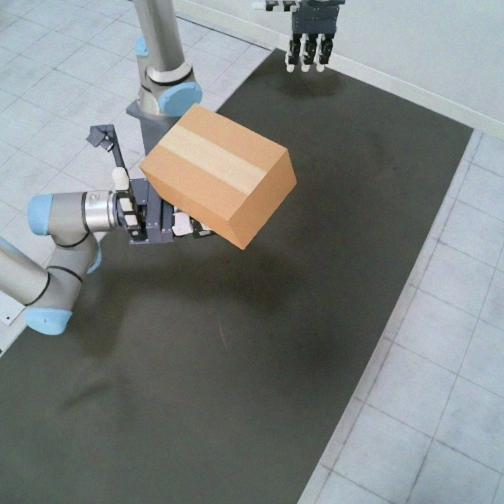

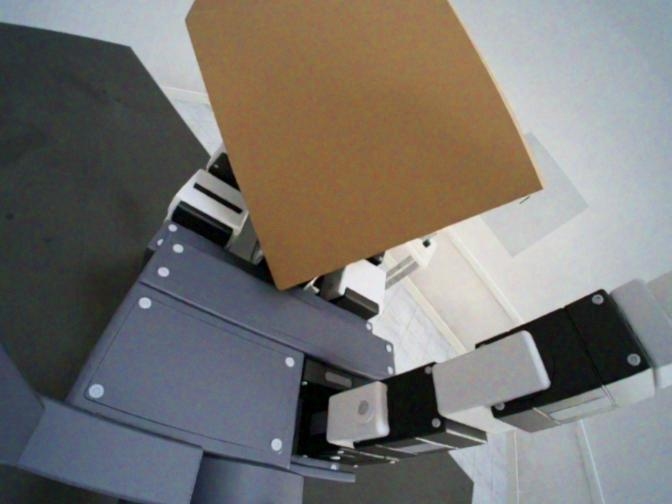

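Scaled by 2.400.

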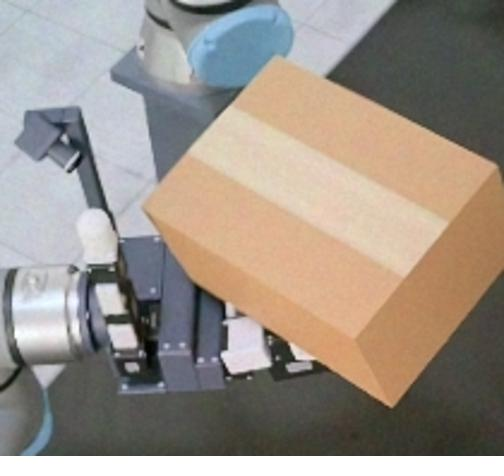

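Emit:
execute_actions(
  actions=[
    [[0,0,0,0,0,0,0.754,0,0.576,0.696,0.754,0,0.576,0.696,0.754,0,0.576,0.696,0.714,0.678,0.226,0.168,0.4,-0.6,0,0,0,0,0,0,0.52,0.2,0.6,0.7,1.0,-0.15,0.2,0.4,0.84,-0.02,0.14,0.29,-0.5,0.678,0.226,0.168,0.4,-0.9]],
    [[0,0,0,0,0,0,0.754,0,0.576,0.696,0.754,0,0.576,0.696,0.754,0,0.576,0.696,0.714,0.678,0.226,0.168,0.4,-0.6,0,0,0,0,0,0,0.52,0.2,0.6,0.7,1.0,-0.15,0.58,0.7,0.84,-0.02,0.14,0.29,-0.5,0.678,0.226,0.168,0.4,-0.84]],
    [[0,0,0,0,0,0,0.754,0,0.576,0.696,0.754,0,0.576,0.696,0.754,0,0.576,0.696,0.714,0.678,0.226,0.168,0.4,-0.6,0,0,0,0,0,0,0.52,0.2,0.6,0.7,1.0,-0.15,0.6,0.7,0.84,-0.02,0.14,0.29,-0.5,0.678,0.226,0.168,0.4,-0.84]],
    [[0,0,0,0,0,0,0.754,0,0.576,0.696,0.754,0,0.576,0.696,0.754,0,0.576,0.696,0.714,0.678,0.226,0.168,0.4,-0.6,0,0,0,0,0,0,0.52,0.2,0.6,0.7,0.52,-0.15,0.6,0.7,0.84,-0.02,0.14,0.29,-0.5,0.678,0.226,0.168,0.4,-0.86]],
  ],
  cameras=["cam_high","cam_right_wrist"],
)

Emit:
zoom_image(
  camera="cam_high",
  region=[80, 80, 290, 270],
)

Scene clock: 2121.03 s.
left_arm: end_effector_position=(+0.2986, +0.7325, +0.2147) hand_goal=(+0.754, +0.000, +0.576, +0.696, +0.754, +0.000, +0.576, +0.696, +0.754, +0.000, +0.576, +0.696, +0.714, +0.678, +0.226, +0.168) hand_measured=(+0.754, +0.000, +0.576, +0.696, +0.754, +0.000, +0.576, +0.696, +0.754, +0.000, +0.576, +0.696, +0.714, +0.678, +0.224, +0.168) hand_current_ma=(-4, +0, +3, +0, -4, +0, +3, +0, -4, +0, +3, +0, +1, -3, -14, -2) hand_state=(goal, goal, goal, goal, goal, goal, goal, goal, goal, goal, goal, goal, goal, goal, goal, goal) hand_current_limit=0.40 hand_speed=-0.60 end_effector_quat_wxyz=(-0.013, -0.323, +0.946, -0.013) | right_arm: end_effector_position=(+0.4733, -0.0824, +0.4209) hand_goal=(+0.520, +0.200, +0.600, +0.700, +0.520, -0.150, +0.600, +0.700, +0.840, -0.020, +0.140, +0.290, -0.500, +0.678, +0.226, +0.168) hand_measured=(+0.562, +0.200, +0.606, +0.700, +0.540, -0.150, +0.600, +0.698, +0.854, -0.024, +0.148, +0.294, -0.502, +0.680, +0.224, +0.170) hand_current_ma=(+76, +0, +3, +0, +24, +0, +0, -1, +14, -1, +6, +2, -1, +1, -1, +1) hand_state=(blocked, goal, goal, goal, goal, goal, goal, goal, goal, goal, goal, goal, goal, goal, goal, goal) hand_current_limit=0.40 hand_speed=-0.86 end_effector_quat_wxyz=(+0.359, +0.313, +0.613, +0.631)
Joint positions: left_arm=[4.101 -1.444 -2.05 -1.255 1.565 -1.274] | right_arm=[0.313 -1.175 2.183 -4.204 -1.328 -0.033]
Joint torques (N m): left_arm=[-0.69 22 27.35 5.25 -1.07 2.22] | right_arm=[-6.03 -31.14 -22.08 -2.73 -0.78 -0.1]
Wrist force (N): left_arm=[-0.5 0.1 -1.5] | right_arm=[0.6 -0.3 0.2]
Wrist torque (N m): left_arm=[0.16 0.04 -0.05] | right_arm=[-0.02 -0.07 0.05]
Wrist force, peak (N): left_arm=[-0.4 0.3 -2.0] | right_arm=[1.0 -0.1 0.5]
Hand target: left_arm +0.2986, +0.7325, +0.2147; -0.013, -0.323, +0.946, -0.013 | right_arm +0.4733, -0.0824, +0.4209; +0.359, +0.313, +0.613, +0.631
Off the commanded pose: left_arm 0.000 m, 0 deg | right_arm 0.000 m, 0 deg.
Step readings (end_effector_position of left_arm | right_arm):
0: (+0.2986, +0.7325, +0.2147) | (+0.4733, -0.0824, +0.4209)
1: (+0.2986, +0.7325, +0.2147) | (+0.4733, -0.0824, +0.4209)
2: (+0.2986, +0.7325, +0.2147) | (+0.4733, -0.0824, +0.4209)
4: (+0.2986, +0.7325, +0.2147) | (+0.4733, -0.0824, +0.4209)
8: (+0.2986, +0.7325, +0.2147) | (+0.4733, -0.0824, +0.4209)
15: (+0.2986, +0.7325, +0.2147) | (+0.4733, -0.0824, +0.4209)
16: (+0.2986, +0.7325, +0.2147) | (+0.4733, -0.0824, +0.4209)
17: (+0.2986, +0.7325, +0.2147) | (+0.4733, -0.0824, +0.4209)
19: (+0.2986, +0.7325, +0.2147) | (+0.4733, -0.0824, +0.4209)
23: (+0.2986, +0.7325, +0.2147) | (+0.4733, -0.0824, +0.4209)
30: (+0.2986, +0.7325, +0.2147) | (+0.4733, -0.0824, +0.4209)
31: (+0.2986, +0.7325, +0.2147) | (+0.4733, -0.0824, +0.4209)
32: (+0.2986, +0.7325, +0.2147) | (+0.4733, -0.0824, +0.4209)
34: (+0.2986, +0.7325, +0.2147) | (+0.4733, -0.0824, +0.4209)
38: (+0.2986, +0.7325, +0.2147) | (+0.4733, -0.0824, +0.4209)
45: (+0.2986, +0.7325, +0.2147) | (+0.4733, -0.0824, +0.4209)
46: (+0.2986, +0.7325, +0.2147) | (+0.4733, -0.0824, +0.4209)
47: (+0.2986, +0.7325, +0.2147) | (+0.4733, -0.0824, +0.4209)
49: (+0.2986, +0.7325, +0.2147) | (+0.4733, -0.0824, +0.4209)
53: (+0.2986, +0.7325, +0.2147) | (+0.4733, -0.0824, +0.4209)
60: (+0.2986, +0.7325, +0.2147) | (+0.4733, -0.0824, +0.4209)
Images, in order (width x height): cam_high 504x504, cam_right_wrist 672x504.

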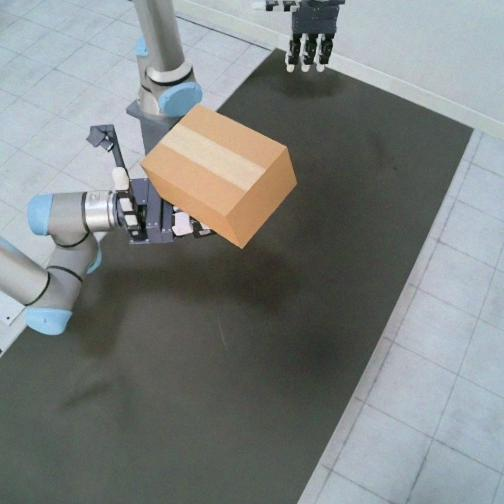

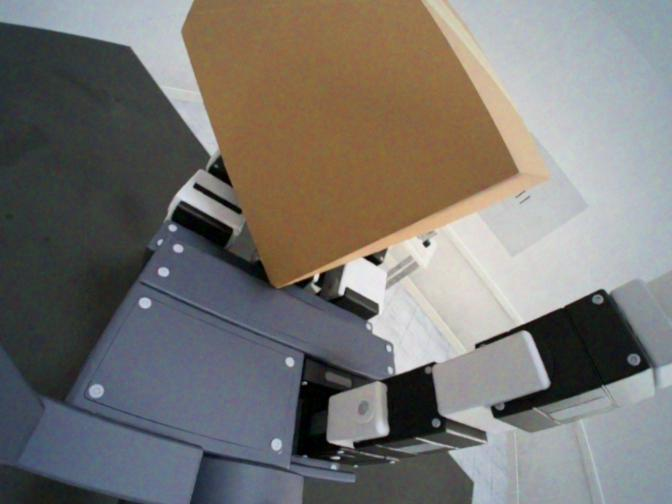

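Scaled by 2.400.

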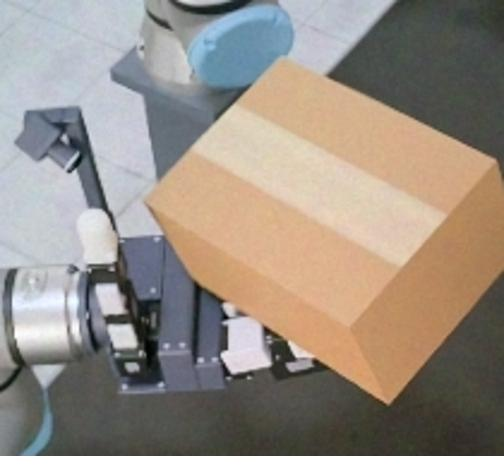

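Emit:
execute_actions(
  actions=[
    [[0,0,0,0,0,0,0.754,0,0.576,0.696,0.754,0,0.576,0.696,0.754,0,0.576,0.696,0.714,0.678,0.226,0.168,0.4,-0.6,0,0,0,0,0,0,0.52,0.2,0.6,0.7,0.52,-0.15,0.6,0.7,1.0,-0.1,0.3,0.5,-0.5,0.678,0.226,0.168,0.4,-0.88]],
    [[0,0,0,0,0,0,0.754,0,0.576,0.696,0.754,0,0.576,0.696,0.754,0,0.576,0.696,0.714,0.678,0.226,0.168,0.4,-0.6,0,0,0,0,0,0,0.52,0.2,0.6,0.7,0.52,-0.15,0.6,0.7,1.0,-0.35,0.6,0.7,-0.5,0.678,0.226,0.168,0.4,-0.84]],
    [[0,0,0,0,0,0,0.754,0,0.576,0.696,0.754,0,0.576,0.696,0.754,0,0.576,0.696,0.714,0.678,0.226,0.168,0.4,-0.6,0,0,0,0,0,0,0.52,0.2,0.6,0.7,0.52,-0.15,0.6,0.7,1.0,-0.35,0.6,0.7,-0.5,0.678,0.1,0.168,0.4,-0.84]],
    [[0,0,0,0,0,0,0.754,0,0.576,0.696,0.754,0,0.576,0.696,0.754,0,0.576,0.696,0.714,0.678,0.226,0.168,0.4,-0.6,0,0,0,0,0,0,0.53,0.2,0.62,0.7,0.53,-0.15,0.62,0.7,0.53,-0.35,0.62,0.7,-0.4,0.678,-0.1,0.168,0.4,-0.88]],
    [[0,0,0,0,0,0,0.754,0,0.576,0.696,0.754,0,0.576,0.696,0.754,0,0.576,0.696,0.714,0.678,0.226,0.168,0.4,-0.6,0,0,0,0,0,0,0.53,0.2,0.62,0.7,0.53,-0.15,0.62,0.7,0.53,-0.35,0.62,0.7,-0.4,0.678,-0.2,0.168,0.4,-0.88]],
  ],
  cameras=["cam_high","cam_right_wrist"],
)

Emit:
zoom_image(
  camera="cam_high",
  region=[80, 80, 290, 270],
)

Scene clock: 2156.23 s.
left_arm: end_effector_position=(+0.2986, +0.7325, +0.2147) hand_goal=(+0.754, +0.000, +0.576, +0.696, +0.754, +0.000, +0.576, +0.696, +0.754, +0.000, +0.576, +0.696, +0.714, +0.678, +0.226, +0.168) hand_measured=(+0.754, +0.000, +0.576, +0.696, +0.754, +0.000, +0.576, +0.696, +0.754, +0.000, +0.576, +0.696, +0.714, +0.678, +0.224, +0.168) hand_current_ma=(-4, +0, +3, +0, -4, +0, +3, +0, -4, +0, +3, +0, +1, -3, -14, -2) hand_state=(goal, goal, goal, goal, goal, goal, goal, goal, goal, goal, goal, goal, goal, goal, goal, goal) hand_current_limit=0.40 hand_speed=-0.60 end_effector_quat_wxyz=(-0.013, -0.323, +0.946, -0.013) | right_arm: end_effector_position=(+0.4733, -0.0824, +0.4209) hand_goal=(+0.530, +0.200, +0.620, +0.700, +0.530, -0.150, +0.620, +0.700, +0.530, -0.350, +0.620, +0.700, -0.400, +0.678, -0.200, +0.168) hand_measured=(+0.544, +0.200, +0.622, +0.700, +0.548, -0.150, +0.622, +0.700, +0.552, -0.348, +0.620, +0.698, -0.400, +0.680, -0.200, +0.170) hand_current_ma=(+14, +0, +1, +0, +19, +0, +0, +0, +29, +1, +0, -1, +0, +1, +0, +1) hand_state=(goal, goal, goal, goal, goal, goal, goal, goal, blocked, goal, goal, goal, goal, goal, goal, goal) hand_current_limit=0.40 hand_speed=-0.88 end_effector_quat_wxyz=(+0.359, +0.313, +0.613, +0.631)
Joint positions: left_arm=[4.101 -1.444 -2.05 -1.255 1.565 -1.274] | right_arm=[0.313 -1.175 2.183 -4.204 -1.328 -0.033]
Joint torques (N m): left_arm=[-1.11 21.73 27.79 5.26 -1.12 2.15] | right_arm=[-3.38 -31.25 -22.62 -2.76 -1.45 -0.09]
Wrist force (N): left_arm=[-0.3 0.3 -1.6] | right_arm=[0.7 0.1 0.3]
Wrist torque (N m): left_arm=[0.17 0.02 -0.04] | right_arm=[0.03 -0.07 0.05]
Wrist force, peak (N): left_arm=[-0.5 0.2 -1.9] | right_arm=[1.1 -0.3 0.2]
Hand target: left_arm +0.2986, +0.7325, +0.2147; -0.013, -0.323, +0.946, -0.013 | right_arm +0.4733, -0.0824, +0.4209; +0.359, +0.313, +0.613, +0.631
Off the commanded pose: left_arm 0.000 m, 0 deg | right_arm 0.000 m, 0 deg.
Step readings (end_effector_position of left_arm | right_arm):
0: (+0.2986, +0.7325, +0.2147) | (+0.4733, -0.0824, +0.4209)
1: (+0.2986, +0.7325, +0.2147) | (+0.4733, -0.0824, +0.4209)
2: (+0.2986, +0.7325, +0.2147) | (+0.4733, -0.0824, +0.4209)
4: (+0.2986, +0.7325, +0.2147) | (+0.4733, -0.0824, +0.4209)
8: (+0.2986, +0.7325, +0.2147) | (+0.4733, -0.0824, +0.4209)
15: (+0.2986, +0.7325, +0.2147) | (+0.4733, -0.0824, +0.4209)
16: (+0.2986, +0.7325, +0.2147) | (+0.4733, -0.0824, +0.4209)
17: (+0.2986, +0.7325, +0.2147) | (+0.4733, -0.0824, +0.4209)
19: (+0.2986, +0.7325, +0.2147) | (+0.4733, -0.0824, +0.4209)
23: (+0.2986, +0.7325, +0.2147) | (+0.4733, -0.0824, +0.4209)
30: (+0.2986, +0.7325, +0.2147) | (+0.4733, -0.0824, +0.4209)
31: (+0.2986, +0.7325, +0.2147) | (+0.4733, -0.0824, +0.4209)
32: (+0.2986, +0.7325, +0.2147) | (+0.4733, -0.0824, +0.4209)
34: (+0.2986, +0.7325, +0.2147) | (+0.4733, -0.0824, +0.4209)
38: (+0.2986, +0.7325, +0.2147) | (+0.4733, -0.0824, +0.4209)
45: (+0.2986, +0.7325, +0.2147) | (+0.4733, -0.0824, +0.4209)
46: (+0.2986, +0.7325, +0.2147) | (+0.4733, -0.0824, +0.4209)
47: (+0.2986, +0.7325, +0.2147) | (+0.4733, -0.0824, +0.4209)
49: (+0.2986, +0.7325, +0.2147) | (+0.4733, -0.0824, +0.4209)
53: (+0.2986, +0.7325, +0.2147) | (+0.4733, -0.0824, +0.4209)
60: (+0.2986, +0.7325, +0.2147) | (+0.4733, -0.0824, +0.4209)
61: (+0.2986, +0.7325, +0.2147) | (+0.4733, -0.0824, +0.4209)
62: (+0.2986, +0.7325, +0.2147) | (+0.4733, -0.0824, +0.4209)
64: (+0.2986, +0.7325, +0.2147) | (+0.4733, -0.0824, +0.4209)
68: (+0.2986, +0.7325, +0.2147) | (+0.4733, -0.0824, +0.4209)
75: (+0.2986, +0.7325, +0.2147) | (+0.4733, -0.0824, +0.4209)
Images, in order (width x height): cam_high 504x504, cam_right_wrist 672x504.

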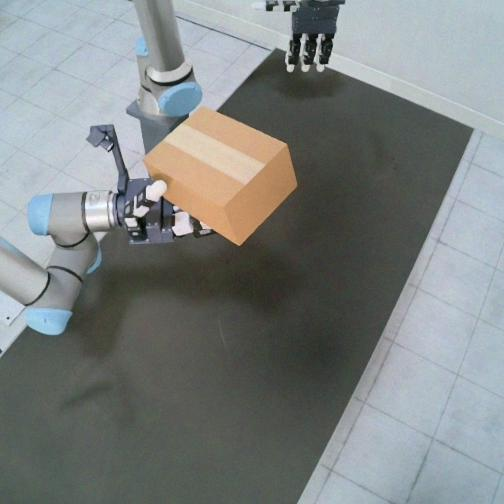

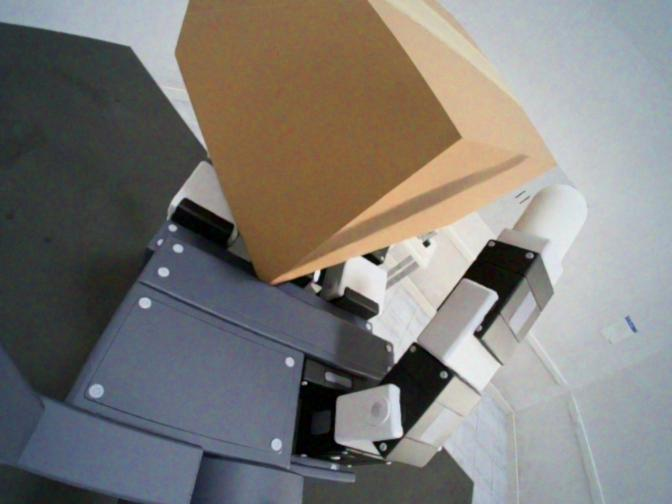

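Scaled by 2.400.

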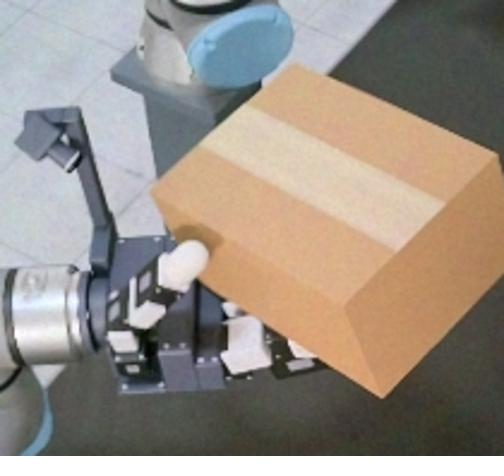

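Emit:
execute_actions(
  actions=[
    [[0,0,0,0,0,0,0.754,0,0.576,0.696,0.754,0,0.576,0.696,0.754,0,0.576,0.696,0.714,0.678,0.226,0.168,0.4,-0.6,0,0,0,0,0,0,0.54,0.2,0.65,0.7,0.54,-0.15,0.65,0.7,0.53,-0.35,0.65,0.7,-0.45,0.678,-0.28,0.168,0.4,-0.92]],
    [[0,0,0,0,0,0,0.754,0,0.576,0.696,0.754,0,0.576,0.696,0.754,0,0.576,0.696,0.714,0.678,0.226,0.168,0.4,-0.6,0,0,0,0,0,0,0.54,0.6,0.65,0.7,0.54,0.25,0.65,0.7,0.53,0.05,0.65,0.7,-0.6,0.678,-0.337,0.168,0.4,-0.94]],
  ],
  cameras=["cam_high","cam_right_wrist"],
)

Emit:
zoom_image(
  camera="cam_high",
  region=[80, 80, 290, 270],
)

Scene clock: 2175.27 s.
left_arm: end_effector_position=(+0.2986, +0.7325, +0.2147) hand_goal=(+0.754, +0.000, +0.576, +0.696, +0.754, +0.000, +0.576, +0.696, +0.754, +0.000, +0.576, +0.696, +0.714, +0.678, +0.226, +0.168) hand_measured=(+0.754, +0.000, +0.576, +0.696, +0.754, +0.000, +0.576, +0.696, +0.754, +0.000, +0.576, +0.696, +0.714, +0.678, +0.224, +0.168) hand_current_ma=(-4, +0, +3, +0, -4, +0, +3, +0, -4, +0, +3, +0, +1, -3, -14, -2) hand_state=(goal, goal, goal, goal, goal, goal, goal, goal, goal, goal, goal, goal, goal, goal, goal, goal) hand_current_limit=0.40 hand_speed=-0.60 end_effector_quat_wxyz=(-0.013, -0.323, +0.946, -0.013) | right_arm: end_effector_position=(+0.4733, -0.0824, +0.4209) hand_goal=(+0.540, +0.600, +0.650, +0.700, +0.540, +0.250, +0.650, +0.700, +0.530, +0.050, +0.650, +0.700, -0.600, +0.678, -0.336, +0.168) hand_measured=(+0.556, +0.594, +0.654, +0.700, +0.560, +0.230, +0.658, +0.702, +0.556, +0.038, +0.662, +0.704, -0.576, +0.684, -0.314, +0.178) hand_current_ma=(+16, -3, +2, +0, +25, -17, +7, +1, +37, -8, +11, +2, +29, +4, +37, +11) hand_state=(goal, goal, goal, goal, blocked, goal, goal, goal, blocked, goal, goal, goal, blocked, goal, blocked, goal) hand_current_limit=0.40 hand_speed=-0.94 end_effector_quat_wxyz=(+0.359, +0.313, +0.613, +0.631)
Joint positions: left_arm=[4.101 -1.444 -2.05 -1.255 1.565 -1.274] | right_arm=[0.313 -1.175 2.183 -4.204 -1.328 -0.033]
Joint torques (N m): left_arm=[-0.97 21.72 28.13 5.18 -1.23 2.19] | right_arm=[-3.77 -31.02 -23.13 -2.47 -1.28 -0.32]
Wrist force (N): left_arm=[-0.4 0.3 -1.6] | right_arm=[0.7 0.0 0.3]
Wrist torque (N m): left_arm=[0.17 0.03 -0.04] | right_arm=[0.03 -0.08 0.08]
Wrist force, peak (N): left_arm=[-0.5 0.4 -1.9] | right_arm=[1.1 0.0 0.2]
Hand target: left_arm +0.2986, +0.7325, +0.2147; -0.013, -0.323, +0.946, -0.013 | right_arm +0.4733, -0.0824, +0.4209; +0.359, +0.313, +0.613, +0.631
Off the commanded pose: left_arm 0.000 m, 0 deg | right_arm 0.000 m, 0 deg.
Step readings (end_effector_position of left_arm | right_arm):
0: (+0.2986, +0.7325, +0.2147) | (+0.4733, -0.0824, +0.4209)
1: (+0.2986, +0.7325, +0.2147) | (+0.4733, -0.0824, +0.4209)
2: (+0.2986, +0.7325, +0.2147) | (+0.4733, -0.0824, +0.4209)
4: (+0.2986, +0.7325, +0.2147) | (+0.4733, -0.0824, +0.4209)
8: (+0.2986, +0.7325, +0.2147) | (+0.4733, -0.0824, +0.4209)
15: (+0.2986, +0.7325, +0.2147) | (+0.4733, -0.0824, +0.4209)
16: (+0.2986, +0.7325, +0.2147) | (+0.4733, -0.0824, +0.4209)
17: (+0.2986, +0.7325, +0.2147) | (+0.4733, -0.0824, +0.4209)
19: (+0.2986, +0.7325, +0.2147) | (+0.4733, -0.0824, +0.4209)
23: (+0.2986, +0.7325, +0.2147) | (+0.4733, -0.0824, +0.4209)
30: (+0.2986, +0.7325, +0.2147) | (+0.4733, -0.0824, +0.4209)
Images, in order (width x height): cam_high 504x504, cam_right_wrist 672x504.

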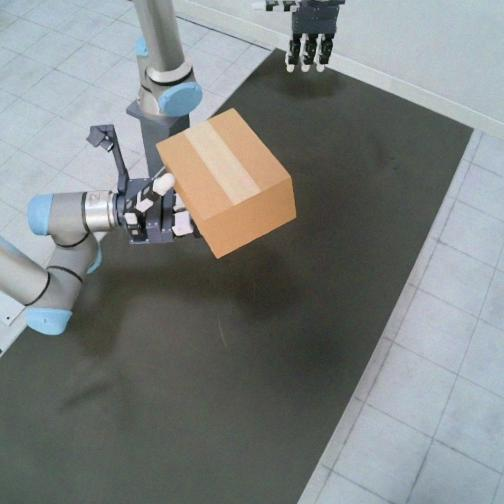

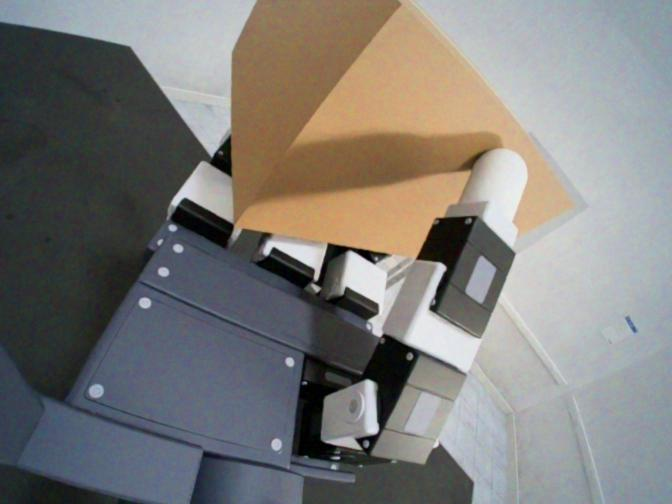

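Scaled by 2.400.

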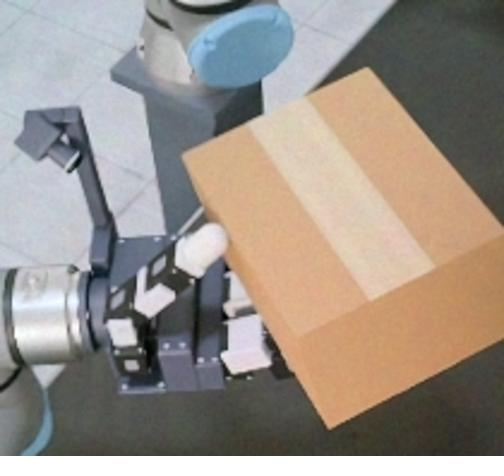

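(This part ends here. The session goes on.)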